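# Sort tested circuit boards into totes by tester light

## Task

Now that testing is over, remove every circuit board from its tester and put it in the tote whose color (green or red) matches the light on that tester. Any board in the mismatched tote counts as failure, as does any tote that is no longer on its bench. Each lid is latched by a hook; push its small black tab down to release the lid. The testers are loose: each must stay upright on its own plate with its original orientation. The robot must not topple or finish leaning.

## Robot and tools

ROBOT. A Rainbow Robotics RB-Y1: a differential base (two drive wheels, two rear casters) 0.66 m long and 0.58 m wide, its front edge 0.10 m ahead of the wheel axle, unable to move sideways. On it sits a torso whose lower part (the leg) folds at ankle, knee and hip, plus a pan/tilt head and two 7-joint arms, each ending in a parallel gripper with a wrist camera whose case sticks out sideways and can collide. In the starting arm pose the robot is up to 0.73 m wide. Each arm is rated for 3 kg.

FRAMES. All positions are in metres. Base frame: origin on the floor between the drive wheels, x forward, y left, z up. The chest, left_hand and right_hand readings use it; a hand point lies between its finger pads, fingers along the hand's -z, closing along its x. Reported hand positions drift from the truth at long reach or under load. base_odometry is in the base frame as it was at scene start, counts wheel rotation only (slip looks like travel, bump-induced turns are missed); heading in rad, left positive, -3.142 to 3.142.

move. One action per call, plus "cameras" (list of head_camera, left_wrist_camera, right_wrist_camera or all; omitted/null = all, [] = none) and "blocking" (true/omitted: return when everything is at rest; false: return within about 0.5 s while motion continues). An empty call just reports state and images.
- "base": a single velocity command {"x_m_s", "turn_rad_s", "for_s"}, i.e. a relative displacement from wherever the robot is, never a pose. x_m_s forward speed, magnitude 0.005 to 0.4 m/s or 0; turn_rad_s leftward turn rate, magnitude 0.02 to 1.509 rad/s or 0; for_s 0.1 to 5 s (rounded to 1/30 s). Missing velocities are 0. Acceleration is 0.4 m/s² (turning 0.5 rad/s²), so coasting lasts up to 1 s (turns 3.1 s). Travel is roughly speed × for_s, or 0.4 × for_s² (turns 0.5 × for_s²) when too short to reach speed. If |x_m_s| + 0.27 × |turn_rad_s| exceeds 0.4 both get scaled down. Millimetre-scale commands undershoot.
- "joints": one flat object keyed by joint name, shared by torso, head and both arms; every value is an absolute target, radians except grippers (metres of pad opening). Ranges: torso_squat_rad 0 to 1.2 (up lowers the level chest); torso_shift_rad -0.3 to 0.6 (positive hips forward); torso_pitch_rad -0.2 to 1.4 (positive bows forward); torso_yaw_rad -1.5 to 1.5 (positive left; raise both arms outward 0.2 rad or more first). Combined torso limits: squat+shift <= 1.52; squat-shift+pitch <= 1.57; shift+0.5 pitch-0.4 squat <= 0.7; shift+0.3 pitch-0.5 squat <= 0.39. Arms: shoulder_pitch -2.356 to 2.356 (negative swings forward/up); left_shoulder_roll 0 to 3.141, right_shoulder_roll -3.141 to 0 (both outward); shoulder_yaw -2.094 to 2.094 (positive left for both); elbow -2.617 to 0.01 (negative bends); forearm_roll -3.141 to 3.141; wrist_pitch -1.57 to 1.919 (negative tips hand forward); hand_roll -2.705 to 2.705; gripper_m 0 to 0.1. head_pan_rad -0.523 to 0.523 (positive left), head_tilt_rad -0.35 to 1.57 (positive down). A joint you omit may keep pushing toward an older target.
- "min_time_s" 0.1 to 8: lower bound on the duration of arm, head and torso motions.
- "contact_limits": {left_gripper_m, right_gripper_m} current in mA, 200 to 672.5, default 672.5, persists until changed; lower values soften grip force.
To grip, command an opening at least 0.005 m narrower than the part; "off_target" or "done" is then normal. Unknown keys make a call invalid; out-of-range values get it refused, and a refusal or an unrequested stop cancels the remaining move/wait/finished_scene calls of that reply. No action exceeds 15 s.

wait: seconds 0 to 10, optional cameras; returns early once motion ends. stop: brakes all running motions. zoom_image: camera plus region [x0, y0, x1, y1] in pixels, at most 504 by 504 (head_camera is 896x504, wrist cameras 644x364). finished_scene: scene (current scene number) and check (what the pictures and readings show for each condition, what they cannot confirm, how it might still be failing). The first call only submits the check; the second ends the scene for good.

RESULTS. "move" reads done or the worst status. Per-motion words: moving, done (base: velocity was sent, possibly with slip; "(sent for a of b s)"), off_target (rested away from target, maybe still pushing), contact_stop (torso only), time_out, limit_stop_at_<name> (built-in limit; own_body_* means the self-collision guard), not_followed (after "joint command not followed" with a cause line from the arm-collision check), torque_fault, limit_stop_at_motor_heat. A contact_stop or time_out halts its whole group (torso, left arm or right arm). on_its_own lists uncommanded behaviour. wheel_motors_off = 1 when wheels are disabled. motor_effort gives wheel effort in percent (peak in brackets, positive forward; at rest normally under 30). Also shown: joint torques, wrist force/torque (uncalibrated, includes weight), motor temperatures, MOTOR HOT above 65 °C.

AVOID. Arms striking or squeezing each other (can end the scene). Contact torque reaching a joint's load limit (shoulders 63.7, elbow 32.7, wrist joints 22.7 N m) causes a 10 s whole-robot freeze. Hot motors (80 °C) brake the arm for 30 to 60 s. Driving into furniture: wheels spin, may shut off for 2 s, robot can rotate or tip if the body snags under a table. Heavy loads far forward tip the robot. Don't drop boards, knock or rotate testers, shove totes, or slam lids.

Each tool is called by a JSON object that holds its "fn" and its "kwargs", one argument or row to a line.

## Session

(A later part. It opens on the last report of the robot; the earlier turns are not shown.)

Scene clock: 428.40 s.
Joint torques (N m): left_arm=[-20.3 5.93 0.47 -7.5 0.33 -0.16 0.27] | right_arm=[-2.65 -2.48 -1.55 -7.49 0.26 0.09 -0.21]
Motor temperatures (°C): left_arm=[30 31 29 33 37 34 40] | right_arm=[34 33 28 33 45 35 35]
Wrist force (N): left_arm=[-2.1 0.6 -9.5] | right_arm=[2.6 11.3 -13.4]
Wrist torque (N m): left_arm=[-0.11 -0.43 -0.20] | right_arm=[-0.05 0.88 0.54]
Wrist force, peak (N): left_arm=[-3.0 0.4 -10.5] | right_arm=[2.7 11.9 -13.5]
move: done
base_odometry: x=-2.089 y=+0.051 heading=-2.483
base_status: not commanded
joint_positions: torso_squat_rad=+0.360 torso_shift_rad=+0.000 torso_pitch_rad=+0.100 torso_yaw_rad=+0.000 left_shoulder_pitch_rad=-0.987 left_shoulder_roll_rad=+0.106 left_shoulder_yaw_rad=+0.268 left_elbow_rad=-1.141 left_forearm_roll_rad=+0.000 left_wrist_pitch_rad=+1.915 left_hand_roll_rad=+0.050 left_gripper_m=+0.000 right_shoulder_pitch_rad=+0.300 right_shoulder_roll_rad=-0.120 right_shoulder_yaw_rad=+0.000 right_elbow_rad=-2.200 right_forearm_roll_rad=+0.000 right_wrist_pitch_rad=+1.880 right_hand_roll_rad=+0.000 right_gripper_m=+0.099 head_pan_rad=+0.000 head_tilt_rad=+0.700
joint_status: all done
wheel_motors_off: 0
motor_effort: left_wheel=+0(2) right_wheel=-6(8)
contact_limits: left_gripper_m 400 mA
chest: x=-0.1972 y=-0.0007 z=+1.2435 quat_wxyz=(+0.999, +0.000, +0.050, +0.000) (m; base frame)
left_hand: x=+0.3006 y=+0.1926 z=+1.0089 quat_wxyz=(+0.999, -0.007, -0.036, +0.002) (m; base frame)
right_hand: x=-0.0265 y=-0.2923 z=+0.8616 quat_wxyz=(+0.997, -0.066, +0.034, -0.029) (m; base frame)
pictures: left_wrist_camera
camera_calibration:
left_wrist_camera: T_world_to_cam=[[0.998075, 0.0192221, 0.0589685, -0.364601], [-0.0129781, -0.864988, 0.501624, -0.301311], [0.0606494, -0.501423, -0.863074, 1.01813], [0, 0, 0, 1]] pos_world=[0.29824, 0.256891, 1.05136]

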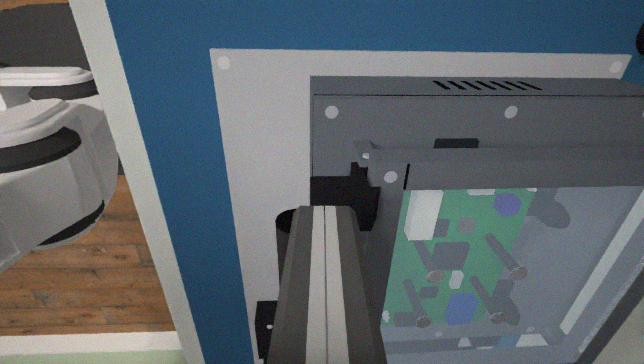

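{"fn": "move", "kwargs": {
  "joints": {"torso_squat_rad":0.42},
  "cameras": ["left_wrist_camera"]
}}

{"fn": "move", "kwargs": {
  "joints": {"torso_squat_rad":0.48},
  "min_time_s": 2,
  "cameras": ["head_camera","left_wrist_camera"]
}}

Scene clock: 434.27 s.
Joint torques (N m): left_arm=[-20.4 5.64 0.43 -7.44 0.28 -0.17 0.36] | right_arm=[-2.77 -2.57 -1.57 -7.61 0.31 0.01 -0.28]
Motor temperatures (°C): left_arm=[30 31 29 33 37 34 40] | right_arm=[34 33 28 33 45 35 35]
Wrist force (N): left_arm=[-2.3 0.5 -9.6] | right_arm=[2.5 11.7 -13.2]
Wrist torque (N m): left_arm=[-0.09 -0.45 -0.16] | right_arm=[-0.13 0.86 0.54]
Wrist force, peak (N): left_arm=[-2.3 0.5 -10.1] | right_arm=[2.6 11.9 -13.4]
move: done
base_odometry: x=-2.089 y=+0.051 heading=-2.483
base_status: not commanded
joint_positions: torso_squat_rad=+0.420 torso_shift_rad=+0.000 torso_pitch_rad=+0.100 torso_yaw_rad=+0.000 left_shoulder_pitch_rad=-0.987 left_shoulder_roll_rad=+0.106 left_shoulder_yaw_rad=+0.268 left_elbow_rad=-1.141 left_forearm_roll_rad=+0.000 left_wrist_pitch_rad=+1.915 left_hand_roll_rad=+0.050 left_gripper_m=+0.000 right_shoulder_pitch_rad=+0.300 right_shoulder_roll_rad=-0.120 right_shoulder_yaw_rad=+0.000 right_elbow_rad=-2.200 right_forearm_roll_rad=+0.000 right_wrist_pitch_rad=+1.880 right_hand_roll_rad=+0.000 right_gripper_m=+0.099 head_pan_rad=+0.000 head_tilt_rad=+0.700
joint_status: all done
wheel_motors_off: 0
motor_effort: left_wheel=-1(2) right_wheel=-5(7)
contact_limits: left_gripper_m 400 mA
chest: x=-0.1972 y=-0.0007 z=+1.2275 quat_wxyz=(+0.999, +0.000, +0.050, +0.000) (m; base frame)
left_hand: x=+0.3006 y=+0.1926 z=+0.9929 quat_wxyz=(+0.999, -0.007, -0.036, +0.002) (m; base frame)
right_hand: x=-0.0265 y=-0.2923 z=+0.8456 quat_wxyz=(+0.997, -0.066, +0.034, -0.029) (m; base frame)
pictures: left_wrist_camera
camera_calibration:
left_wrist_camera: T_world_to_cam=[[0.998075, 0.0192221, 0.0589591, -0.363654], [-0.0129733, -0.864989, 0.501624, -0.293291], [0.0606412, -0.501423, -0.863075, 1.00435], [0, 0, 0, 1]] pos_world=[0.298244, 0.256901, 1.03539]

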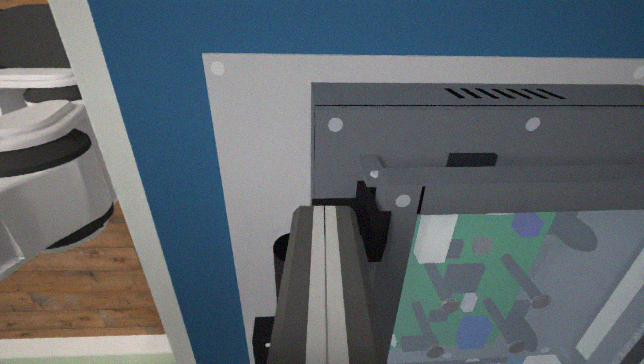

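Scene clock: 436.57 s.
Joint torques (N m): left_arm=[-14.89 5.13 0.18 -4.82 0.27 -1.79 0.32] | right_arm=[-2.39 -2.49 -1.33 -7.69 0.31 -0.05 -0.28]
Motor temperatures (°C): left_arm=[30 31 29 33 37 34 40] | right_arm=[34 33 28 33 45 35 35]
Wrist force (N): left_arm=[-10.5 1.5 12.3] | right_arm=[2.7 11.7 -13.7]
Wrist torque (N m): left_arm=[-0.08 -0.39 -0.23] | right_arm=[-0.11 0.89 0.53]
Wrist force, peak (N): left_arm=[-10.8 1.2 14.0] | right_arm=[2.7 11.7 -13.7]
move: done
base_odometry: x=-2.089 y=+0.051 heading=-2.483
base_status: not commanded
joint_positions: torso_squat_rad=+0.480 torso_shift_rad=+0.000 torso_pitch_rad=+0.099 torso_yaw_rad=+0.000 left_shoulder_pitch_rad=-0.989 left_shoulder_roll_rad=+0.106 left_shoulder_yaw_rad=+0.268 left_elbow_rad=-1.142 left_forearm_roll_rad=+0.000 left_wrist_pitch_rad=+1.915 left_hand_roll_rad=+0.050 left_gripper_m=+0.000 right_shoulder_pitch_rad=+0.300 right_shoulder_roll_rad=-0.120 right_shoulder_yaw_rad=+0.000 right_elbow_rad=-2.200 right_forearm_roll_rad=+0.000 right_wrist_pitch_rad=+1.880 right_hand_roll_rad=+0.000 right_gripper_m=+0.099 head_pan_rad=+0.000 head_tilt_rad=+0.700
joint_status: all done
wheel_motors_off: 0
motor_effort: left_wheel=-1(2) right_wheel=-6(9)
contact_limits: left_gripper_m 400 mA
chest: x=-0.1977 y=-0.0007 z=+1.2093 quat_wxyz=(+0.999, +0.000, +0.049, +0.000) (m; base frame)
left_hand: x=+0.3007 y=+0.1925 z=+0.9760 quat_wxyz=(+0.999, -0.007, -0.037, +0.002) (m; base frame)
right_hand: x=-0.0267 y=-0.2923 z=+0.8275 quat_wxyz=(+0.997, -0.066, +0.033, -0.029) (m; base frame)
pictures: head_camera, left_wrist_camera
camera_calibration:
head_camera: T_world_to_cam=[[0.0247095, -0.998759, 0.0432438, -0.0594922], [-0.688029, -0.0483724, -0.724069, 0.96971], [0.725262, -0.0118617, -0.688371, 1.0201], [0, 0, 0, 1]] pos_world=[-0.0711815, -0.000411126, 1.40692]
left_wrist_camera: T_world_to_cam=[[0.997932, 0.0189284, 0.0614351, -0.365048], [-0.0144641, -0.865051, 0.501476, -0.284264], [0.0626366, -0.501327, -0.862987, 0.988935], [0, 0, 0, 1]] pos_world=[0.298238, 0.256787, 1.01842]

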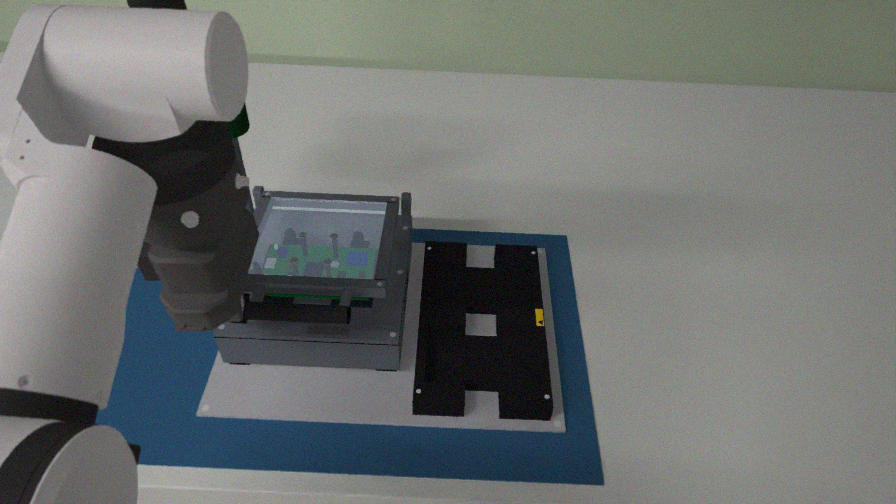

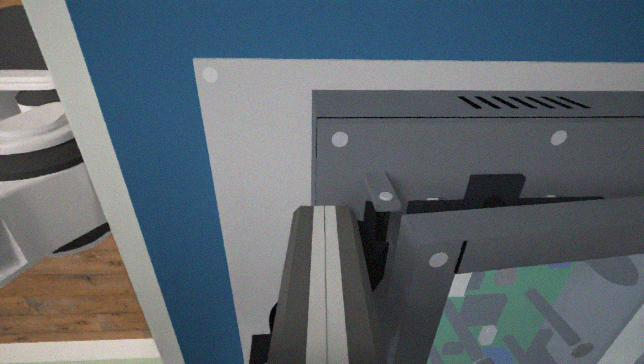

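Lid popped. Now open it.

{"fn": "move", "kwargs": {
  "joints": {"torso_squat_rad":0.3,"torso_pitch_rad":0},
  "cameras": []
}}

{"fn": "move", "kwargs": {
  "joints": {"left_shoulder_roll_rad":0.42},
  "cameras": ["head_camera"]
}}

{"fn": "move", "kwargs": {
  "joints": {"left_shoulder_pitch_rad":0.457,"left_shoulder_roll_rad":0.25,"left_shoulder_yaw_rad":-0.15,"left_elbow_rad":-2.176,"left_wrist_pitch_rad":0.394,"left_hand_roll_rad":0},
  "cameras": []
}}

{"fn": "move", "kwargs": {
  "joints": {"torso_squat_rad":0.35,"left_shoulder_pitch_rad":0.195,"left_shoulder_roll_rad":0.054,"left_shoulder_yaw_rad":-0.314,"left_elbow_rad":-1.679,"left_wrist_pitch_rad":0.136},
  "cameras": []
}}

{"fn": "move", "kwargs": {
  "joints": {"torso_yaw_rad":0.11},
  "cameras": ["head_camera","left_wrist_camera"]
}}

Scene clock: 446.70 s.
Joint torques (N m): left_arm=[-20.87 5.51 0.52 -7 0.3 -0.64 0.31] | right_arm=[-4.41 -2.47 -1.69 -7.78 0.2 -0.29 -0.28]
Motor temperatures (°C): left_arm=[30 31 29 33 37 34 40] | right_arm=[34 33 28 33 45 35 35]
Wrist force (N): left_arm=[-2.8 0.3 -9.3] | right_arm=[1.9 11.6 -13.0]
Wrist torque (N m): left_arm=[-0.08 -0.48 -0.17] | right_arm=[-0.11 0.84 0.52]
Wrist force, peak (N): left_arm=[-10.8 1.4 13.8] | right_arm=[2.9 12.1 -13.5]
move: done
base_odometry: x=-2.089 y=+0.051 heading=-2.483
base_status: not commanded
joint_positions: torso_squat_rad=+0.300 torso_shift_rad=+0.000 torso_pitch_rad=+0.000 torso_yaw_rad=+0.000 left_shoulder_pitch_rad=-0.987 left_shoulder_roll_rad=+0.106 left_shoulder_yaw_rad=+0.268 left_elbow_rad=-1.141 left_forearm_roll_rad=+0.000 left_wrist_pitch_rad=+1.915 left_hand_roll_rad=+0.050 left_gripper_m=+0.000 right_shoulder_pitch_rad=+0.300 right_shoulder_roll_rad=-0.120 right_shoulder_yaw_rad=+0.000 right_elbow_rad=-2.200 right_forearm_roll_rad=+0.000 right_wrist_pitch_rad=+1.880 right_hand_roll_rad=+0.000 right_gripper_m=+0.099 head_pan_rad=+0.000 head_tilt_rad=+0.700
joint_status: all done
wheel_motors_off: 0
motor_effort: left_wheel=+0(2) right_wheel=-6(9)
contact_limits: left_gripper_m 400 mA
chest: x=-0.2281 y=-0.0008 z=+1.2587 quat_wxyz=(+1.000, +0.000, +0.000, +0.000) (m; base frame)
left_hand: x=+0.2907 y=+0.1927 z=+1.0750 quat_wxyz=(+0.996, -0.007, -0.086, +0.001) (m; base frame)
right_hand: x=-0.0202 y=-0.2923 z=+0.8957 quat_wxyz=(+0.997, -0.065, -0.016, -0.033) (m; base frame)
pictures: none
No camera images: "cameras" was empty.

Scene clock: 447.97 s.
Joint torques (N m): left_arm=[-20.74 8.43 1.22 -7.03 0.1 -0.79 0.27] | right_arm=[-4.41 -2.4 -1.34 -7.72 0.23 -0.25 -0.29]
Motor temperatures (°C): left_arm=[30 31 29 33 37 34 40] | right_arm=[34 33 28 33 45 35 35]
Wrist force (N): left_arm=[-3.7 -0.6 -9.0] | right_arm=[2.4 11.7 -12.9]
Wrist torque (N m): left_arm=[-0.04 -0.56 -0.19] | right_arm=[-0.13 0.90 0.52]
Wrist force, peak (N): left_arm=[-3.3 -0.5 -10.1] | right_arm=[2.5 11.8 -13.3]
move: done
base_odometry: x=-2.089 y=+0.051 heading=-2.483
base_status: not commanded
joint_positions: torso_squat_rad=+0.300 torso_shift_rad=+0.000 torso_pitch_rad=+0.000 torso_yaw_rad=+0.000 left_shoulder_pitch_rad=-0.987 left_shoulder_roll_rad=+0.420 left_shoulder_yaw_rad=+0.268 left_elbow_rad=-1.141 left_forearm_roll_rad=+0.000 left_wrist_pitch_rad=+1.915 left_hand_roll_rad=+0.050 left_gripper_m=+0.000 right_shoulder_pitch_rad=+0.300 right_shoulder_roll_rad=-0.120 right_shoulder_yaw_rad=+0.000 right_elbow_rad=-2.200 right_forearm_roll_rad=+0.000 right_wrist_pitch_rad=+1.880 right_hand_roll_rad=+0.000 right_gripper_m=+0.099 head_pan_rad=+0.000 head_tilt_rad=+0.700
joint_status: all done
wheel_motors_off: 0
motor_effort: left_wheel=-1(2) right_wheel=-7(9)
contact_limits: left_gripper_m 400 mA
chest: x=-0.2280 y=-0.0007 z=+1.2587 quat_wxyz=(+1.000, +0.000, +0.000, +0.000) (m; base frame)
left_hand: x=+0.2974 y=+0.3634 z=+1.1325 quat_wxyz=(+0.981, +0.089, -0.130, +0.116) (m; base frame)
right_hand: x=-0.0202 y=-0.2923 z=+0.8957 quat_wxyz=(+0.997, -0.065, -0.016, -0.033) (m; base frame)
pictures: head_camera
camera_calibration:
head_camera: T_world_to_cam=[[0.020246, -0.998757, 0.0455432, -0.0648019], [-0.613077, -0.0483851, -0.78854, 1.08283], [0.789764, -0.0119567, -0.613295, 0.996308], [0, 0, 0, 1]] pos_world=[-0.121678, -0.000416064, 1.46784]

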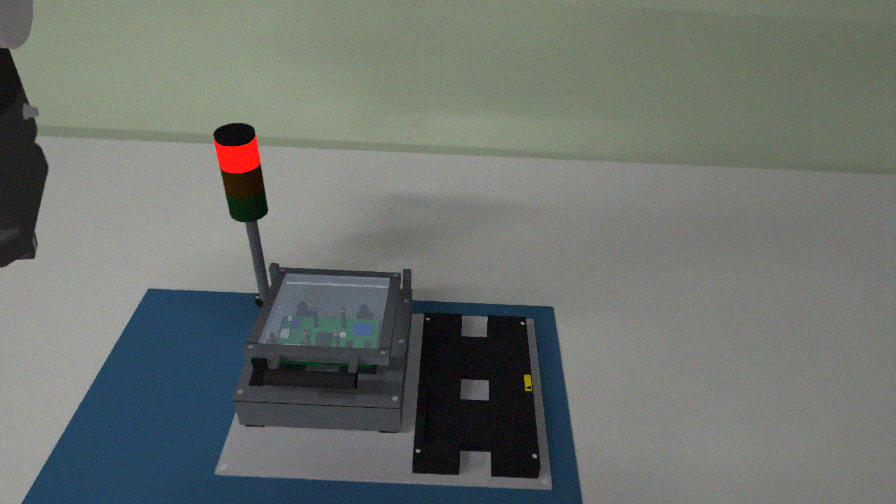

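Scene clock: 450.10 s.
Joint torques (N m): left_arm=[-3.93 1.14 2.13 -9.39 0.07 -1.54 -0.16] | right_arm=[-4.36 -2.43 -1.45 -7.71 0.2 -0.26 -0.16]
Motor temperatures (°C): left_arm=[30 31 29 33 37 34 40] | right_arm=[34 33 28 33 45 35 35]
Wrist force (N): left_arm=[-8.3 -0.8 -5.2] | right_arm=[2.0 11.6 -13.2]
Wrist torque (N m): left_arm=[-0.02 -0.81 -0.14] | right_arm=[-0.11 0.87 0.52]
Wrist force, peak (N): left_arm=[-5.3 -1.0 -9.1] | right_arm=[2.1 11.8 -13.3]
move: done
base_odometry: x=-2.089 y=+0.051 heading=-2.482
base_status: not commanded
joint_positions: torso_squat_rad=+0.300 torso_shift_rad=+0.000 torso_pitch_rad=+0.000 torso_yaw_rad=+0.000 left_shoulder_pitch_rad=+0.457 left_shoulder_roll_rad=+0.250 left_shoulder_yaw_rad=-0.150 left_elbow_rad=-2.176 left_forearm_roll_rad=+0.000 left_wrist_pitch_rad=+0.394 left_hand_roll_rad=+0.000 left_gripper_m=+0.000 right_shoulder_pitch_rad=+0.300 right_shoulder_roll_rad=-0.120 right_shoulder_yaw_rad=+0.000 right_elbow_rad=-2.200 right_forearm_roll_rad=+0.000 right_wrist_pitch_rad=+1.880 right_hand_roll_rad=+0.000 right_gripper_m=+0.099 head_pan_rad=+0.000 head_tilt_rad=+0.700
joint_status: all done
wheel_motors_off: 0
motor_effort: left_wheel=+0(2) right_wheel=-6(9)
contact_limits: left_gripper_m 400 mA
chest: x=-0.2280 y=-0.0008 z=+1.2587 quat_wxyz=(+1.000, +0.000, +0.000, +0.000) (m; base frame)
left_hand: x=+0.1580 y=+0.2447 z=+1.0279 quat_wxyz=(+0.786, +0.049, -0.608, -0.096) (m; base frame)
right_hand: x=-0.0202 y=-0.2923 z=+0.8957 quat_wxyz=(+0.997, -0.065, -0.016, -0.033) (m; base frame)
pictures: none
No camera images: "cameras" was empty.

Scene clock: 451.73 s.
Joint torques (N m): left_arm=[-6.97 -1.88 0.61 -8.92 0.19 -1.71 -0.18] | right_arm=[-4.27 -2.25 -1.29 -7.72 0.22 -0.23 -0.29]
Motor temperatures (°C): left_arm=[30 31 29 33 37 34 40] | right_arm=[34 33 28 33 45 35 35]
Wrist force (N): left_arm=[-7.8 0.4 -4.7] | right_arm=[1.9 11.6 -13.2]
Wrist torque (N m): left_arm=[-0.07 -0.73 -0.15] | right_arm=[-0.10 0.83 0.52]
Wrist force, peak (N): left_arm=[-9.2 0.3 -5.6] | right_arm=[1.7 11.7 -13.4]
move: done
base_odometry: x=-2.089 y=+0.051 heading=-2.483
base_status: not commanded
joint_positions: torso_squat_rad=+0.350 torso_shift_rad=+0.000 torso_pitch_rad=+0.000 torso_yaw_rad=+0.000 left_shoulder_pitch_rad=+0.195 left_shoulder_roll_rad=+0.054 left_shoulder_yaw_rad=-0.314 left_elbow_rad=-1.679 left_forearm_roll_rad=+0.000 left_wrist_pitch_rad=+0.136 left_hand_roll_rad=+0.000 left_gripper_m=+0.000 right_shoulder_pitch_rad=+0.300 right_shoulder_roll_rad=-0.120 right_shoulder_yaw_rad=+0.000 right_elbow_rad=-2.200 right_forearm_roll_rad=+0.000 right_wrist_pitch_rad=+1.880 right_hand_roll_rad=+0.000 right_gripper_m=+0.099 head_pan_rad=+0.000 head_tilt_rad=+0.700
joint_status: all done
wheel_motors_off: 0
motor_effort: left_wheel=-2(3) right_wheel=-8(10)
contact_limits: left_gripper_m 400 mA
chest: x=-0.2280 y=-0.0007 z=+1.2475 quat_wxyz=(+1.000, +0.000, +0.000, +0.000) (m; base frame)
left_hand: x=+0.2127 y=+0.1059 z=+0.9481 quat_wxyz=(+0.774, -0.078, -0.620, -0.098) (m; base frame)
right_hand: x=-0.0202 y=-0.2923 z=+0.8845 quat_wxyz=(+0.997, -0.065, -0.016, -0.033) (m; base frame)
pictures: none
No camera images: "cameras" was empty.

Scene clock: 452.63 s.
Joint torques (N m): left_arm=[-7.41 -1.99 0.52 -8.94 0.23 -1.67 -0.2] | right_arm=[-4.15 -2.39 -1.31 -7.6 0.21 -0.25 -0.26]
Motor temperatures (°C): left_arm=[30 31 29 33 37 34 40] | right_arm=[34 33 28 33 45 35 35]
Wrist force (N): left_arm=[-7.7 0.5 -4.8] | right_arm=[2.1 11.5 -13.1]
Wrist torque (N m): left_arm=[-0.08 -0.77 -0.17] | right_arm=[-0.09 0.85 0.54]
Wrist force, peak (N): left_arm=[-8.0 0.2 -4.9] | right_arm=[2.3 11.6 -13.5]
move: done
base_odometry: x=-2.089 y=+0.051 heading=-2.483
base_status: not commanded
joint_positions: torso_squat_rad=+0.350 torso_shift_rad=+0.000 torso_pitch_rad=+0.000 torso_yaw_rad=+0.110 left_shoulder_pitch_rad=+0.195 left_shoulder_roll_rad=+0.054 left_shoulder_yaw_rad=-0.314 left_elbow_rad=-1.679 left_forearm_roll_rad=+0.000 left_wrist_pitch_rad=+0.136 left_hand_roll_rad=+0.000 left_gripper_m=+0.000 right_shoulder_pitch_rad=+0.300 right_shoulder_roll_rad=-0.120 right_shoulder_yaw_rad=+0.000 right_elbow_rad=-2.200 right_forearm_roll_rad=+0.000 right_wrist_pitch_rad=+1.880 right_hand_roll_rad=+0.000 right_gripper_m=+0.099 head_pan_rad=+0.000 head_tilt_rad=+0.700
joint_status: all done
wheel_motors_off: 0
motor_effort: left_wheel=-1(3) right_wheel=-7(8)
contact_limits: left_gripper_m 400 mA
chest: x=-0.2280 y=-0.0007 z=+1.2475 quat_wxyz=(+0.998, +0.000, +0.000, +0.055) (m; base frame)
left_hand: x=+0.1984 y=+0.1537 z=+0.9481 quat_wxyz=(+0.779, -0.044, -0.624, -0.056) (m; base frame)
right_hand: x=+0.0107 y=-0.2677 z=+0.8845 quat_wxyz=(+0.998, -0.064, -0.020, +0.022) (m; base frame)
pictures: head_camera, left_wrist_camera
camera_calibration:
head_camera: T_world_to_cam=[[0.129789, -0.990494, 0.0455582, -0.0393163], [-0.603979, -0.115414, -0.788599, 1.07612], [0.786361, 0.0748351, -0.613218, 0.988636], [0, 0, 0, 1]] pos_world=[-0.12237, 0.0112717, 1.45667]
left_wrist_camera: T_world_to_cam=[[0.230247, -0.0181508, 0.972963, -0.966723], [-0.591219, -0.796759, 0.125045, 0.155462], [0.772947, -0.604025, -0.194182, 0.19265], [0, 0, 0, 1]] pos_world=[0.165589, 0.222685, 0.958555]

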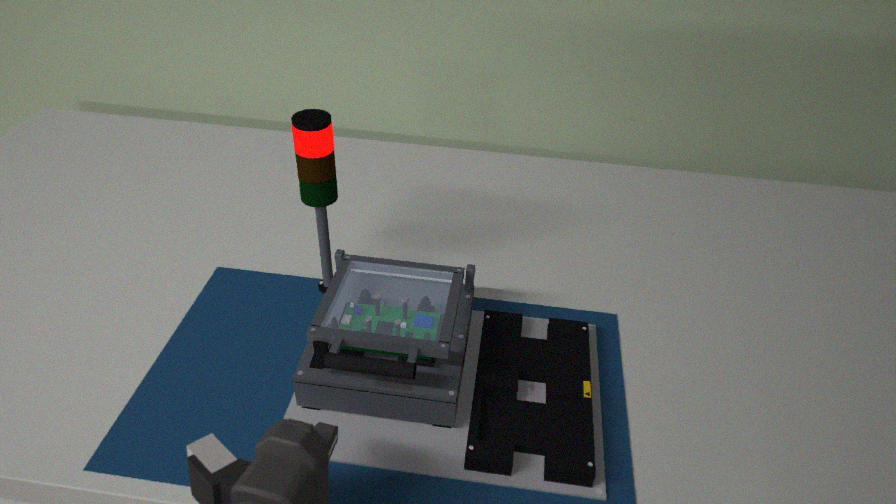

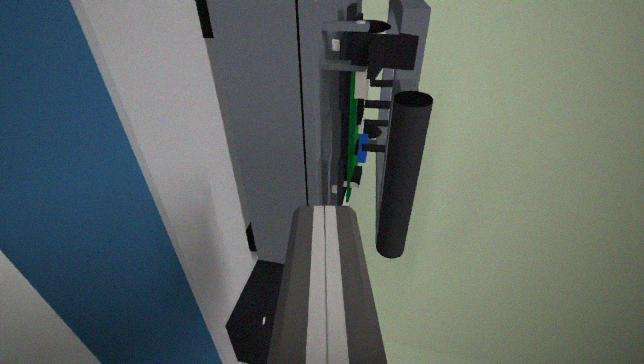

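{"fn": "move", "kwargs": {
  "joints": {"left_shoulder_pitch_rad":-0.016,"left_shoulder_roll_rad":0,"left_shoulder_yaw_rad":-0.246,"left_elbow_rad":-1.466,"left_wrist_pitch_rad":0.131},
  "min_time_s": 2,
  "cameras": ["head_camera","left_wrist_camera"]
}}

{"fn": "move", "kwargs": {
  "joints": {"left_shoulder_pitch_rad":-0.12,"left_shoulder_yaw_rad":-0.195,"left_elbow_rad":-1.655,"left_wrist_pitch_rad":0.42},
  "min_time_s": 1.5,
  "cameras": ["head_camera"]
}}

Scene clock: 461.90 s.
Joint torques (N m): left_arm=[-11.57 -3.79 1.58 -8.58 0.24 -2.22 -0.18] | right_arm=[-4.39 -2.42 -1.5 -7.67 0.19 -0.15 -0.27]
Motor temperatures (°C): left_arm=[30 31 29 33 37 34 40] | right_arm=[34 33 28 33 45 35 35]
Wrist force (N): left_arm=[-8.2 0.4 -5.1] | right_arm=[2.0 11.5 -13.0]
Wrist torque (N m): left_arm=[-0.06 -0.79 -0.13] | right_arm=[-0.08 0.86 0.52]
Wrist force, peak (N): left_arm=[-8.5 0.5 -5.0] | right_arm=[2.1 11.8 -13.5]
move: done
base_odometry: x=-2.089 y=+0.051 heading=-2.483
base_status: not commanded
joint_positions: torso_squat_rad=+0.350 torso_shift_rad=+0.000 torso_pitch_rad=+0.000 torso_yaw_rad=+0.110 left_shoulder_pitch_rad=-0.016 left_shoulder_roll_rad=+0.000 left_shoulder_yaw_rad=-0.246 left_elbow_rad=-1.466 left_forearm_roll_rad=+0.000 left_wrist_pitch_rad=+0.131 left_hand_roll_rad=+0.000 left_gripper_m=+0.000 right_shoulder_pitch_rad=+0.300 right_shoulder_roll_rad=-0.120 right_shoulder_yaw_rad=+0.000 right_elbow_rad=-2.200 right_forearm_roll_rad=+0.000 right_wrist_pitch_rad=+1.880 right_hand_roll_rad=+0.000 right_gripper_m=+0.099 head_pan_rad=+0.000 head_tilt_rad=+0.700
joint_status: all done
wheel_motors_off: 0
motor_effort: left_wheel=-2(3) right_wheel=-6(8)
contact_limits: left_gripper_m 400 mA
chest: x=-0.2280 y=-0.0007 z=+1.2475 quat_wxyz=(+0.998, +0.000, +0.000, +0.055) (m; base frame)
left_hand: x=+0.2550 y=+0.1474 z=+0.9477 quat_wxyz=(+0.779, -0.042, -0.623, -0.057) (m; base frame)
right_hand: x=+0.0107 y=-0.2677 z=+0.8845 quat_wxyz=(+0.998, -0.064, -0.020, +0.022) (m; base frame)
pictures: head_camera, left_wrist_camera
camera_calibration:
head_camera: T_world_to_cam=[[0.129785, -0.990495, 0.0455583, -0.0393172], [-0.60398, -0.115412, -0.788599, 1.07612], [0.786361, 0.074832, -0.613218, 0.988636], [0, 0, 0, 1]] pos_world=[-0.12237, 0.0112714, 1.45667]
left_wrist_camera: T_world_to_cam=[[0.23081, -0.0221121, 0.972748, -0.978767], [-0.590756, -0.797567, 0.122042, 0.186841], [0.773133, -0.602825, -0.197149, 0.147571], [0, 0, 0, 1]] pos_world=[0.222194, 0.216335, 0.958384]

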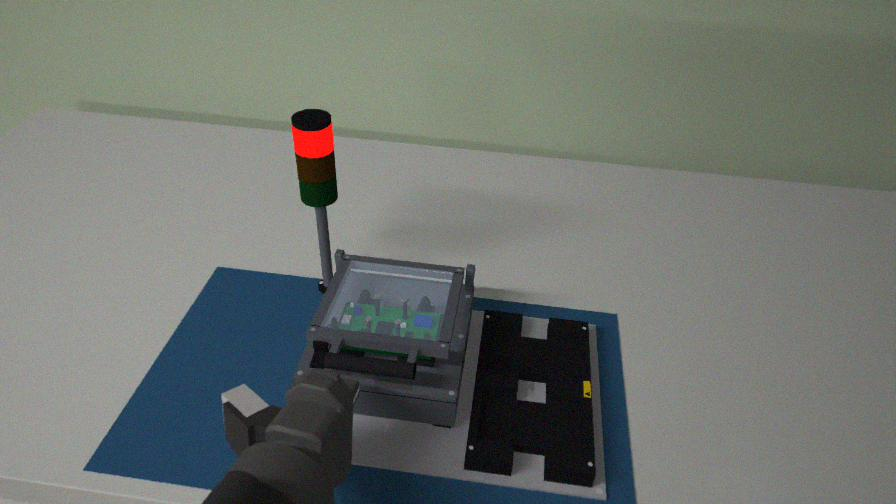

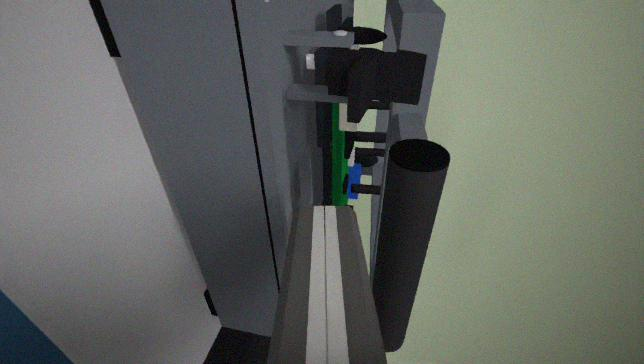

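Scene clock: 463.70 s.
Joint torques (N m): left_arm=[-15.58 -3.25 2.29 -12.54 0.24 -2.79 -0.25] | right_arm=[-4.19 -2.28 -1.36 -7.59 0.23 -0.28 -0.25]
Motor temperatures (°C): left_arm=[30 31 29 33 37 34 40] | right_arm=[34 33 28 33 45 35 35]
Wrist force (N): left_arm=[-12.3 -1.3 -5.6] | right_arm=[1.8 11.5 -13.1]
Wrist torque (N m): left_arm=[-0.08 -0.65 -0.11] | right_arm=[-0.09 0.83 0.51]
Wrist force, peak (N): left_arm=[-14.5 -0.3 -3.5] | right_arm=[2.0 11.7 -13.5]
move: done
base_odometry: x=-2.089 y=+0.051 heading=-2.483
base_status: not commanded
joint_positions: torso_squat_rad=+0.350 torso_shift_rad=+0.000 torso_pitch_rad=+0.000 torso_yaw_rad=+0.110 left_shoulder_pitch_rad=-0.119 left_shoulder_roll_rad=+0.000 left_shoulder_yaw_rad=-0.196 left_elbow_rad=-1.654 left_forearm_roll_rad=+0.000 left_wrist_pitch_rad=+0.420 left_hand_roll_rad=+0.000 left_gripper_m=+0.000 right_shoulder_pitch_rad=+0.300 right_shoulder_roll_rad=-0.120 right_shoulder_yaw_rad=+0.000 right_elbow_rad=-2.200 right_forearm_roll_rad=+0.000 right_wrist_pitch_rad=+1.880 right_hand_roll_rad=+0.000 right_gripper_m=+0.099 head_pan_rad=+0.000 head_tilt_rad=+0.700
joint_status: all done
wheel_motors_off: 0
motor_effort: left_wheel=-1(2) right_wheel=-8(9)
contact_limits: left_gripper_m 400 mA
chest: x=-0.2280 y=-0.0007 z=+1.2475 quat_wxyz=(+0.998, +0.000, +0.000, +0.055) (m; base frame)
left_hand: x=+0.2873 y=+0.1578 z=+1.0235 quat_wxyz=(+0.781, -0.029, -0.622, -0.057) (m; base frame)
right_hand: x=+0.0107 y=-0.2677 z=+0.8845 quat_wxyz=(+0.998, -0.064, -0.020, +0.022) (m; base frame)
pictures: head_camera
camera_calibration:
head_camera: T_world_to_cam=[[0.129768, -0.990497, 0.0455554, -0.0393183], [-0.604003, -0.115401, -0.788583, 1.0761], [0.786347, 0.0748175, -0.613238, 0.988652], [0, 0, 0, 1]] pos_world=[-0.122356, 0.0112697, 1.45666]

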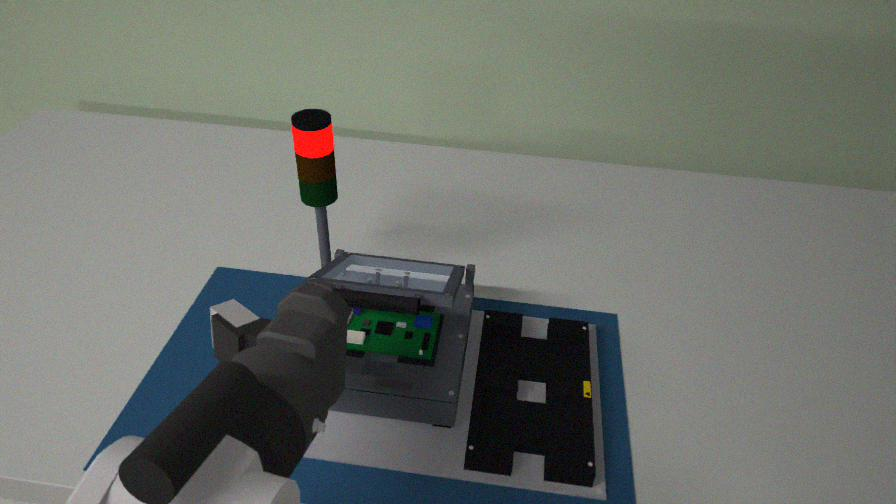

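{"fn": "move", "kwargs": {
  "joints": {"left_shoulder_pitch_rad":-0.355,"left_shoulder_yaw_rad":-0.086,"left_elbow_rad":-1.5535,"left_wrist_pitch_rad":0.5375},
  "min_time_s": 1.5,
  "cameras": []
}}

{"fn": "move", "kwargs": {
  "joints": {"left_shoulder_pitch_rad":-0.612,"left_shoulder_yaw_rad":0,"left_elbow_rad":-1.255,"left_wrist_pitch_rad":0.477},
  "min_time_s": 1.5,
  "cameras": []
}}

{"fn": "move", "kwargs": {
  "joints": {"left_shoulder_pitch_rad":-0.752,"left_shoulder_yaw_rad":0.05,"left_elbow_rad":-1.03,"left_wrist_pitch_rad":0.377},
  "min_time_s": 1.5,
  "cameras": ["head_camera"]
}}

{"fn": "move", "kwargs": {
  "joints": {"left_shoulder_pitch_rad":-0.85,"left_shoulder_yaw_rad":0.1,"left_elbow_rad":-0.87,"left_wrist_pitch_rad":0.307},
  "min_time_s": 1.2,
  "cameras": ["head_camera"]
}}

{"fn": "move", "kwargs": {
  "base": {"x_m_s":-0.1,"for_s":1.2},
  "cameras": ["head_camera"]
}}

Scene clock: 476.50 s.
Joint torques (N m): left_arm=[-17.6 -1.48 1.77 -9.26 0.21 -2 -0.17] | right_arm=[-4.28 -2.39 -1.6 -7.71 0.21 -0.2 -0.27]
Motor temperatures (°C): left_arm=[30 31 29 33 37 34 40] | right_arm=[34 33 28 33 45 35 35]
Wrist force (N): left_arm=[-8.7 -0.2 -3.3] | right_arm=[2.4 11.7 -13.4]
Wrist torque (N m): left_arm=[-0.07 -0.77 -0.16] | right_arm=[-0.13 0.91 0.51]
Wrist force, peak (N): left_arm=[-13.5 -0.9 -5.8] | right_arm=[2.1 11.8 -13.4]
move: done
base_odometry: x=-2.089 y=+0.051 heading=-2.483
base_status: not commanded
joint_positions: torso_squat_rad=+0.350 torso_shift_rad=+0.000 torso_pitch_rad=+0.000 torso_yaw_rad=+0.110 left_shoulder_pitch_rad=-0.355 left_shoulder_roll_rad=+0.000 left_shoulder_yaw_rad=-0.086 left_elbow_rad=-1.554 left_forearm_roll_rad=+0.000 left_wrist_pitch_rad=+0.538 left_hand_roll_rad=+0.000 left_gripper_m=+0.000 right_shoulder_pitch_rad=+0.300 right_shoulder_roll_rad=-0.120 right_shoulder_yaw_rad=+0.000 right_elbow_rad=-2.200 right_forearm_roll_rad=+0.000 right_wrist_pitch_rad=+1.880 right_hand_roll_rad=+0.000 right_gripper_m=+0.099 head_pan_rad=+0.000 head_tilt_rad=+0.700
joint_status: all done
wheel_motors_off: 0
motor_effort: left_wheel=-2(3) right_wheel=-7(9)
contact_limits: left_gripper_m 400 mA
chest: x=-0.2280 y=-0.0007 z=+1.2475 quat_wxyz=(+0.998, +0.000, +0.000, +0.055) (m; base frame)
left_hand: x=+0.3431 y=+0.1763 z=+1.0746 quat_wxyz=(+0.780, -0.009, -0.623, -0.051) (m; base frame)
right_hand: x=+0.0107 y=-0.2677 z=+0.8845 quat_wxyz=(+0.998, -0.064, -0.020, +0.022) (m; base frame)
pictures: none
No camera images: "cameras" was empty.

Scene clock: 478.30 s.
Joint torques (N m): left_arm=[-20.17 0.32 1.69 -8.85 0.34 -2.17 -0.16] | right_arm=[-4.4 -2.49 -1.35 -7.57 0.22 -0.19 -0.29]
Motor temperatures (°C): left_arm=[30 31 29 33 37 34 40] | right_arm=[34 33 28 33 45 35 35]
Wrist force (N): left_arm=[-7.5 -0.6 -4.9] | right_arm=[2.1 11.4 -13.0]
Wrist torque (N m): left_arm=[0.06 -0.73 -0.16] | right_arm=[-0.08 0.86 0.53]
Wrist force, peak (N): left_arm=[20.9 16.7 23.6] | right_arm=[1.6 11.7 -13.4]
move: done
base_odometry: x=-2.089 y=+0.051 heading=-2.482
base_status: not commanded
joint_positions: torso_squat_rad=+0.350 torso_shift_rad=+0.000 torso_pitch_rad=+0.000 torso_yaw_rad=+0.110 left_shoulder_pitch_rad=-0.612 left_shoulder_roll_rad=+0.000 left_shoulder_yaw_rad=+0.000 left_elbow_rad=-1.255 left_forearm_roll_rad=+0.000 left_wrist_pitch_rad=+0.477 left_hand_roll_rad=+0.000 left_gripper_m=+0.000 right_shoulder_pitch_rad=+0.300 right_shoulder_roll_rad=-0.120 right_shoulder_yaw_rad=+0.000 right_elbow_rad=-2.200 right_forearm_roll_rad=+0.000 right_wrist_pitch_rad=+1.880 right_hand_roll_rad=+0.000 right_gripper_m=+0.099 head_pan_rad=+0.000 head_tilt_rad=+0.700
joint_status: all done
wheel_motors_off: 0
motor_effort: left_wheel=-1(3) right_wheel=-8(9)
contact_limits: left_gripper_m 400 mA
chest: x=-0.2281 y=-0.0007 z=+1.2475 quat_wxyz=(+0.998, +0.000, +0.000, +0.055) (m; base frame)
left_hand: x=+0.4022 y=+0.1739 z=+1.0969 quat_wxyz=(+0.779, -0.004, -0.625, -0.053) (m; base frame)
right_hand: x=+0.0106 y=-0.2677 z=+0.8846 quat_wxyz=(+0.998, -0.064, -0.020, +0.022) (m; base frame)
pictures: none
No camera images: "cameras" was empty.

Scene clock: 480.10 s.
Joint torques (N m): left_arm=[-21.86 1.95 1.65 -9.26 0.36 -2.26 -0.16] | right_arm=[-4.52 -2.18 -1.48 -7.79 0.25 -0.19 -0.31]
Motor temperatures (°C): left_arm=[30 31 29 33 37 34 40] | right_arm=[34 33 28 33 45 35 35]
Wrist force (N): left_arm=[-8.0 -0.8 -3.4] | right_arm=[1.9 11.4 -13.3]
Wrist torque (N m): left_arm=[0.05 -0.83 -0.16] | right_arm=[-0.10 0.84 0.53]
Wrist force, peak (N): left_arm=[24.5 7.4 13.0] | right_arm=[2.0 11.7 -13.5]
move: done
base_odometry: x=-2.089 y=+0.051 heading=-2.482
base_status: not commanded
joint_positions: torso_squat_rad=+0.350 torso_shift_rad=+0.000 torso_pitch_rad=+0.000 torso_yaw_rad=+0.110 left_shoulder_pitch_rad=-0.752 left_shoulder_roll_rad=+0.000 left_shoulder_yaw_rad=+0.050 left_elbow_rad=-1.030 left_forearm_roll_rad=+0.000 left_wrist_pitch_rad=+0.377 left_hand_roll_rad=+0.000 left_gripper_m=+0.000 right_shoulder_pitch_rad=+0.300 right_shoulder_roll_rad=-0.120 right_shoulder_yaw_rad=+0.000 right_elbow_rad=-2.200 right_forearm_roll_rad=+0.000 right_wrist_pitch_rad=+1.880 right_hand_roll_rad=+0.000 right_gripper_m=+0.099 head_pan_rad=+0.000 head_tilt_rad=+0.700
joint_status: all done
wheel_motors_off: 0
motor_effort: left_wheel=-1(6) right_wheel=-9(14)
contact_limits: left_gripper_m 400 mA
chest: x=-0.2281 y=-0.0007 z=+1.2475 quat_wxyz=(+0.998, +0.000, +0.000, +0.055) (m; base frame)
left_hand: x=+0.4312 y=+0.1701 z=+1.0990 quat_wxyz=(+0.777, -0.006, -0.627, -0.052) (m; base frame)
right_hand: x=+0.0106 y=-0.2677 z=+0.8845 quat_wxyz=(+0.998, -0.064, -0.020, +0.022) (m; base frame)
pictures: head_camera
camera_calibration:
head_camera: T_world_to_cam=[[0.129773, -0.990497, 0.0455541, -0.0393113], [-0.60396, -0.115399, -0.788616, 1.07612], [0.786379, 0.0748281, -0.613196, 0.988647], [0, 0, 0, 1]] pos_world=[-0.122418, 0.0112665, 1.45667]

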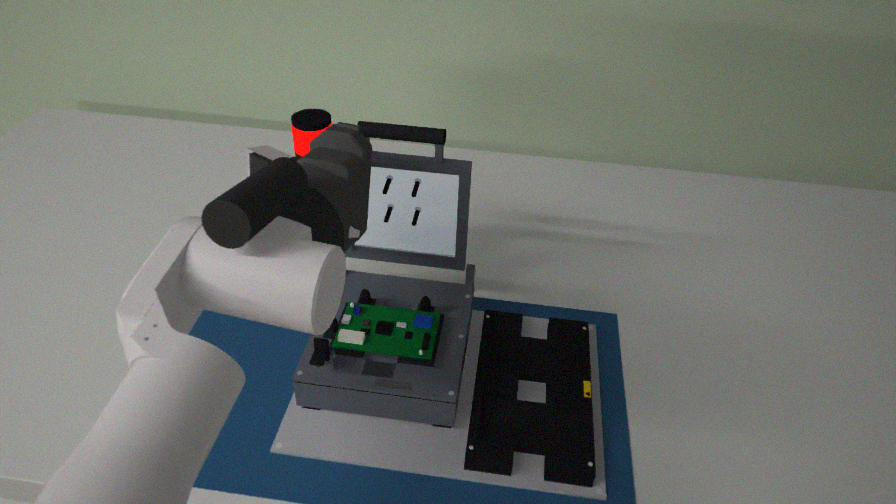

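Scene clock: 481.60 s.
Joint torques (N m): left_arm=[-23.5 3.09 1.53 -9.06 0.29 -2.45 -0.2] | right_arm=[-4.21 -2.35 -1.58 -7.69 0.23 -0.17 -0.15]
Motor temperatures (°C): left_arm=[30 31 29 33 37 34 40] | right_arm=[34 33 28 33 45 35 35]
Wrist force (N): left_arm=[-9.8 -0.4 -2.0] | right_arm=[2.1 11.2 -13.3]
Wrist torque (N m): left_arm=[0.02 -0.83 -0.14] | right_arm=[-0.06 0.87 0.53]
Wrist force, peak (N): left_arm=[-10.9 -1.1 -1.8] | right_arm=[2.2 11.7 -13.3]
move: done
base_odometry: x=-2.089 y=+0.051 heading=-2.482
base_status: not commanded
joint_positions: torso_squat_rad=+0.350 torso_shift_rad=+0.000 torso_pitch_rad=+0.000 torso_yaw_rad=+0.110 left_shoulder_pitch_rad=-0.850 left_shoulder_roll_rad=+0.000 left_shoulder_yaw_rad=+0.100 left_elbow_rad=-0.870 left_forearm_roll_rad=+0.000 left_wrist_pitch_rad=+0.307 left_hand_roll_rad=+0.000 left_gripper_m=+0.000 right_shoulder_pitch_rad=+0.300 right_shoulder_roll_rad=-0.120 right_shoulder_yaw_rad=+0.000 right_elbow_rad=-2.200 right_forearm_roll_rad=+0.000 right_wrist_pitch_rad=+1.880 right_hand_roll_rad=+0.000 right_gripper_m=+0.099 head_pan_rad=+0.000 head_tilt_rad=+0.700
joint_status: all done
wheel_motors_off: 0
motor_effort: left_wheel=-1(3) right_wheel=-8(11)
contact_limits: left_gripper_m 400 mA
chest: x=-0.2281 y=-0.0007 z=+1.2475 quat_wxyz=(+0.998, +0.000, +0.000, +0.055) (m; base frame)
left_hand: x=+0.4480 y=+0.1699 z=+1.1012 quat_wxyz=(+0.777, -0.010, -0.628, -0.044) (m; base frame)
right_hand: x=+0.0106 y=-0.2677 z=+0.8845 quat_wxyz=(+0.998, -0.064, -0.020, +0.022) (m; base frame)
pictures: head_camera
camera_calibration:
head_camera: T_world_to_cam=[[0.129773, -0.990497, 0.0455541, -0.0393113], [-0.60396, -0.115399, -0.788616, 1.07612], [0.786379, 0.0748281, -0.613196, 0.988648], [0, 0, 0, 1]] pos_world=[-0.122418, 0.0112664, 1.45667]

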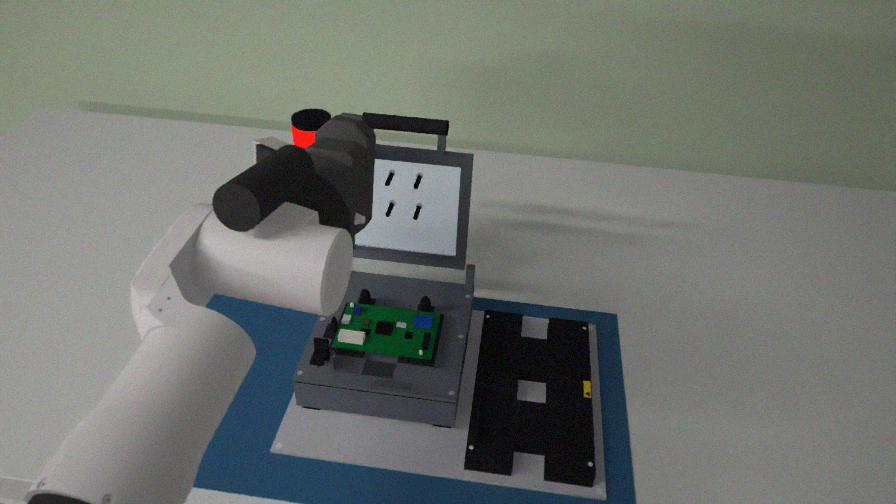

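Scene clock: 483.37 s.
Joint torques (N m): left_arm=[-21.97 3.06 1.32 -9.05 0.33 -2.05 -0.19] | right_arm=[-4.32 -2.45 -1.29 -7.76 0.19 -0.14 -0.21]
Motor temperatures (°C): left_arm=[30 31 29 33 37 34 40] | right_arm=[34 33 28 33 45 35 35]
Wrist force (N): left_arm=[-8.0 -0.2 -4.8] | right_arm=[2.3 11.4 -13.3]
Wrist torque (N m): left_arm=[-0.01 -0.78 -0.15] | right_arm=[-0.07 0.88 0.53]
Wrist force, peak (N): left_arm=[-8.5 0.0 -5.3] | right_arm=[2.1 11.8 -13.4]
move: done
base_odometry: x=-1.994 y=+0.124 heading=-2.483
base_status: done (sent for 1.2 of 1.2 s)
joint_positions: torso_squat_rad=+0.350 torso_shift_rad=+0.000 torso_pitch_rad=+0.000 torso_yaw_rad=+0.110 left_shoulder_pitch_rad=-0.850 left_shoulder_roll_rad=+0.000 left_shoulder_yaw_rad=+0.100 left_elbow_rad=-0.870 left_forearm_roll_rad=+0.000 left_wrist_pitch_rad=+0.307 left_hand_roll_rad=+0.000 left_gripper_m=+0.000 right_shoulder_pitch_rad=+0.300 right_shoulder_roll_rad=-0.120 right_shoulder_yaw_rad=+0.000 right_elbow_rad=-2.200 right_forearm_roll_rad=+0.000 right_wrist_pitch_rad=+1.880 right_hand_roll_rad=+0.000 right_gripper_m=+0.099 head_pan_rad=+0.000 head_tilt_rad=+0.700
joint_status: not commanded
wheel_motors_off: 0
motor_effort: left_wheel=-3(23) right_wheel=+6(30)
contact_limits: left_gripper_m 400 mA
chest: x=-0.2281 y=-0.0007 z=+1.2475 quat_wxyz=(+0.998, +0.000, +0.000, +0.055) (m; base frame)
left_hand: x=+0.4481 y=+0.1699 z=+1.1015 quat_wxyz=(+0.777, -0.010, -0.628, -0.044) (m; base frame)
right_hand: x=+0.0106 y=-0.2677 z=+0.8846 quat_wxyz=(+0.998, -0.064, -0.020, +0.022) (m; base frame)
pictures: head_camera
camera_calibration:
head_camera: T_world_to_cam=[[0.129762, -0.990498, 0.0455688, -0.0393249], [-0.60387, -0.115395, -0.788685, 1.07619], [0.786449, 0.0748235, -0.613106, 0.988593], [0, 0, 0, 1]] pos_world=[-0.122498, 0.0112657, 1.45668]

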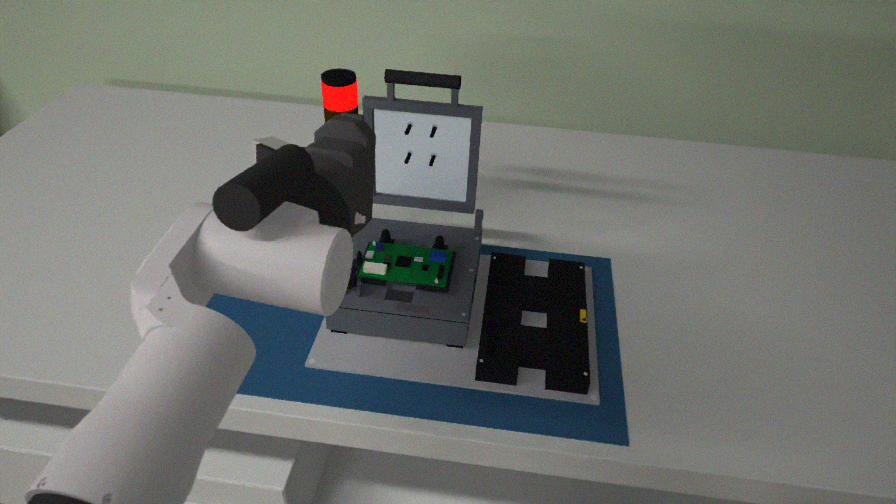

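Lid open and stays.

{"fn": "move", "kwargs": {
  "joints": {"torso_yaw_rad":0,"torso_squat_rad":0.05,"torso_pitch_rad":0.3,"left_gripper_m":0.1,"left_shoulder_pitch_rad":-1.209,"left_shoulder_roll_rad":0.07,"left_shoulder_yaw_rad":0.251,"left_elbow_rad":-1.043,"left_wrist_pitch_rad":1.884,"left_hand_roll_rad":0.172},
  "cameras": []
}}

{"fn": "move", "kwargs": {
  "base": {"x_m_s":0.13,"for_s":1.0},
  "cameras": ["head_camera","left_wrist_camera"]
}}

{"fn": "move", "kwargs": {
  "joints": {"torso_squat_rad":0.3},
  "cameras": ["left_wrist_camera"]
}}

Scene clock: 495.00 s.
Joint torques (N m): left_arm=[-20.36 5.36 0.55 -7.92 0.38 -0.27 0.14] | right_arm=[1.53 -2.7 -1.73 -7.31 0.3 0.4 -0.3]
Motor temperatures (°C): left_arm=[30 31 29 33 37 34 40] | right_arm=[34 33 28 33 45 35 35]
Wrist force (N): left_arm=[-2.1 0.6 -9.7] | right_arm=[3.8 11.6 -13.1]
Wrist torque (N m): left_arm=[-0.11 -0.47 -0.19] | right_arm=[-0.10 0.94 0.54]
Wrist force, peak (N): left_arm=[-10.3 0.2 -4.7] | right_arm=[4.0 11.7 -13.3]
move: done
base_odometry: x=-1.994 y=+0.124 heading=-2.483
base_status: not commanded
joint_positions: torso_squat_rad=+0.050 torso_shift_rad=+0.000 torso_pitch_rad=+0.300 torso_yaw_rad=+0.000 left_shoulder_pitch_rad=-1.209 left_shoulder_roll_rad=+0.070 left_shoulder_yaw_rad=+0.251 left_elbow_rad=-1.043 left_forearm_roll_rad=+0.000 left_wrist_pitch_rad=+1.884 left_hand_roll_rad=+0.172 left_gripper_m=+0.100 right_shoulder_pitch_rad=+0.300 right_shoulder_roll_rad=-0.120 right_shoulder_yaw_rad=+0.000 right_elbow_rad=-2.200 right_forearm_roll_rad=+0.000 right_wrist_pitch_rad=+1.880 right_hand_roll_rad=+0.000 right_gripper_m=+0.099 head_pan_rad=+0.000 head_tilt_rad=+0.700
joint_status: all done
wheel_motors_off: 0
motor_effort: left_wheel=-5(6) right_wheel=+7(8)
contact_limits: left_gripper_m 400 mA
chest: x=-0.1365 y=-0.0008 z=+1.2752 quat_wxyz=(+0.989, +0.000, +0.149, +0.000) (m; base frame)
left_hand: x=+0.3609 y=+0.1309 z=+1.0133 quat_wxyz=(+1.000, -0.018, +0.000, +0.007) (m; base frame)
right_hand: x=-0.0452 y=-0.2923 z=+0.8670 quat_wxyz=(+0.988, -0.069, +0.133, -0.022) (m; base frame)
pictures: none
No camera images: "cameras" was empty.

Scene clock: 496.90 s.
Joint torques (N m): left_arm=[-20.42 5.51 0.62 -7.86 0.31 -0.3 0.26] | right_arm=[1.45 -2.68 -1.62 -7.16 0.26 0.4 -0.25]
Motor temperatures (°C): left_arm=[30 31 29 33 37 34 40] | right_arm=[34 33 28 33 45 35 35]
Wrist force (N): left_arm=[-1.9 0.6 -9.5] | right_arm=[3.8 11.5 -12.7]
Wrist torque (N m): left_arm=[-0.11 -0.44 -0.20] | right_arm=[-0.10 0.95 0.55]
Wrist force, peak (N): left_arm=[-2.0 0.6 -10.3] | right_arm=[3.8 11.6 -13.4]
move: done
base_odometry: x=-2.097 y=+0.045 heading=-2.483
base_status: done (sent for 1 of 1 s)
joint_positions: torso_squat_rad=+0.050 torso_shift_rad=+0.000 torso_pitch_rad=+0.300 torso_yaw_rad=+0.000 left_shoulder_pitch_rad=-1.209 left_shoulder_roll_rad=+0.070 left_shoulder_yaw_rad=+0.251 left_elbow_rad=-1.043 left_forearm_roll_rad=+0.000 left_wrist_pitch_rad=+1.884 left_hand_roll_rad=+0.172 left_gripper_m=+0.100 right_shoulder_pitch_rad=+0.300 right_shoulder_roll_rad=-0.120 right_shoulder_yaw_rad=+0.000 right_elbow_rad=-2.200 right_forearm_roll_rad=+0.000 right_wrist_pitch_rad=+1.880 right_hand_roll_rad=+0.000 right_gripper_m=+0.099 head_pan_rad=+0.000 head_tilt_rad=+0.700
joint_status: not commanded
wheel_motors_off: 0
motor_effort: left_wheel=+2(22) right_wheel=+1(27)
contact_limits: left_gripper_m 400 mA
chest: x=-0.1366 y=-0.0008 z=+1.2752 quat_wxyz=(+0.989, +0.000, +0.149, +0.000) (m; base frame)
left_hand: x=+0.3609 y=+0.1309 z=+1.0134 quat_wxyz=(+1.000, -0.018, +0.000, +0.007) (m; base frame)
right_hand: x=-0.0452 y=-0.2923 z=+0.8670 quat_wxyz=(+0.988, -0.069, +0.133, -0.022) (m; base frame)
pictures: head_camera, left_wrist_camera
camera_calibration:
head_camera: T_world_to_cam=[[0.0329825, -0.998753, 0.0374904, -0.0554135], [-0.818712, -0.0485139, -0.572151, 0.847909], [0.573256, -0.0118228, -0.819291, 1.16738], [0, 0, 0, 1]] pos_world=[0.0268113, -0.000407248, 1.44364]
left_wrist_camera: T_world_to_cam=[[0.99953, 0.0280656, -0.0123335, -0.353229], [0.0303854, -0.853652, 0.519956, -0.391854], [0.00406439, -0.520087, -0.854104, 1.00115], [0, 0, 0, 1]] pos_world=[0.360901, 0.196093, 1.05448]

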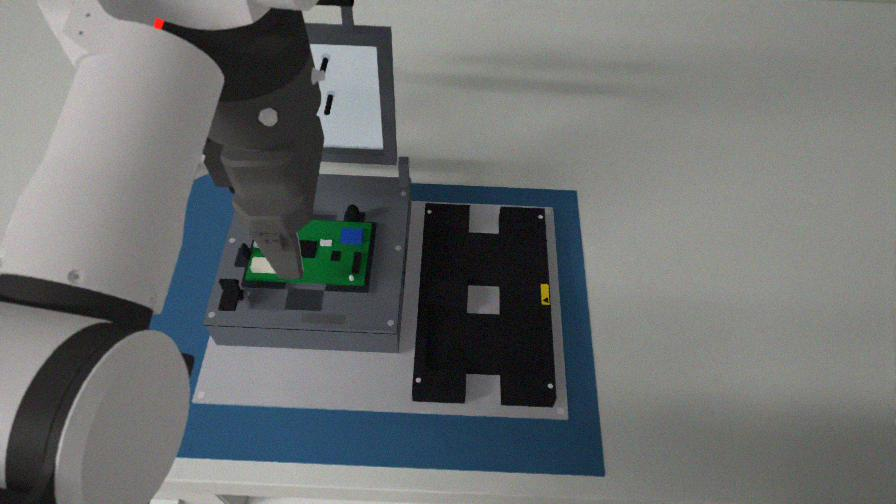

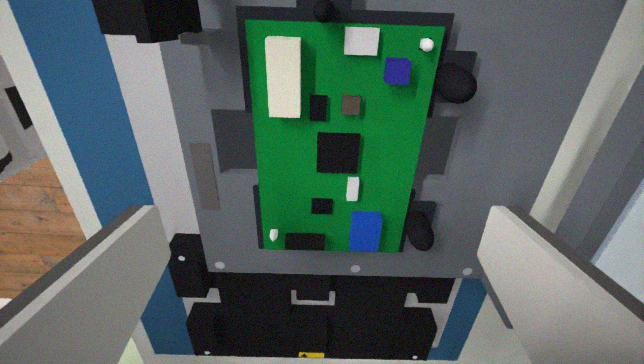

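Scene clock: 498.50 s.
Joint torques (N m): left_arm=[-20.17 5.6 0.61 -7.93 0.39 -0.26 0.15] | right_arm=[1.45 -2.9 -1.79 -7.15 0.27 0.38 -0.37]
Motor temperatures (°C): left_arm=[30 31 29 33 37 34 40] | right_arm=[34 33 28 33 45 35 35]
Wrist force (N): left_arm=[-2.3 0.2 -9.7] | right_arm=[4.1 11.7 -13.1]
Wrist torque (N m): left_arm=[-0.06 -0.51 -0.21] | right_arm=[-0.10 0.96 0.54]
Wrist force, peak (N): left_arm=[-2.2 0.4 -10.1] | right_arm=[4.0 12.1 -13.3]
move: done
base_odometry: x=-2.097 y=+0.045 heading=-2.483
base_status: not commanded
joint_positions: torso_squat_rad=+0.300 torso_shift_rad=+0.000 torso_pitch_rad=+0.300 torso_yaw_rad=+0.000 left_shoulder_pitch_rad=-1.209 left_shoulder_roll_rad=+0.070 left_shoulder_yaw_rad=+0.251 left_elbow_rad=-1.043 left_forearm_roll_rad=+0.000 left_wrist_pitch_rad=+1.884 left_hand_roll_rad=+0.172 left_gripper_m=+0.100 right_shoulder_pitch_rad=+0.300 right_shoulder_roll_rad=-0.120 right_shoulder_yaw_rad=+0.000 right_elbow_rad=-2.200 right_forearm_roll_rad=+0.000 right_wrist_pitch_rad=+1.880 right_hand_roll_rad=+0.000 right_gripper_m=+0.099 head_pan_rad=+0.000 head_tilt_rad=+0.700
joint_status: all done
wheel_motors_off: 0
motor_effort: left_wheel=+2(3) right_wheel=+0(2)
contact_limits: left_gripper_m 400 mA
chest: x=-0.1366 y=-0.0007 z=+1.2448 quat_wxyz=(+0.989, +0.000, +0.149, +0.000) (m; base frame)
left_hand: x=+0.3609 y=+0.1309 z=+0.9830 quat_wxyz=(+1.000, -0.018, +0.000, +0.007) (m; base frame)
right_hand: x=-0.0452 y=-0.2923 z=+0.8366 quat_wxyz=(+0.988, -0.069, +0.133, -0.022) (m; base frame)
pictures: left_wrist_camera
camera_calibration:
left_wrist_camera: T_world_to_cam=[[0.999531, 0.0280655, -0.0122728, -0.353668], [0.0303537, -0.853652, 0.519958, -0.376039], [0.00411621, -0.520086, -0.854104, 0.975213], [0, 0, 0, 1]] pos_world=[0.360902, 0.196114, 1.02412]

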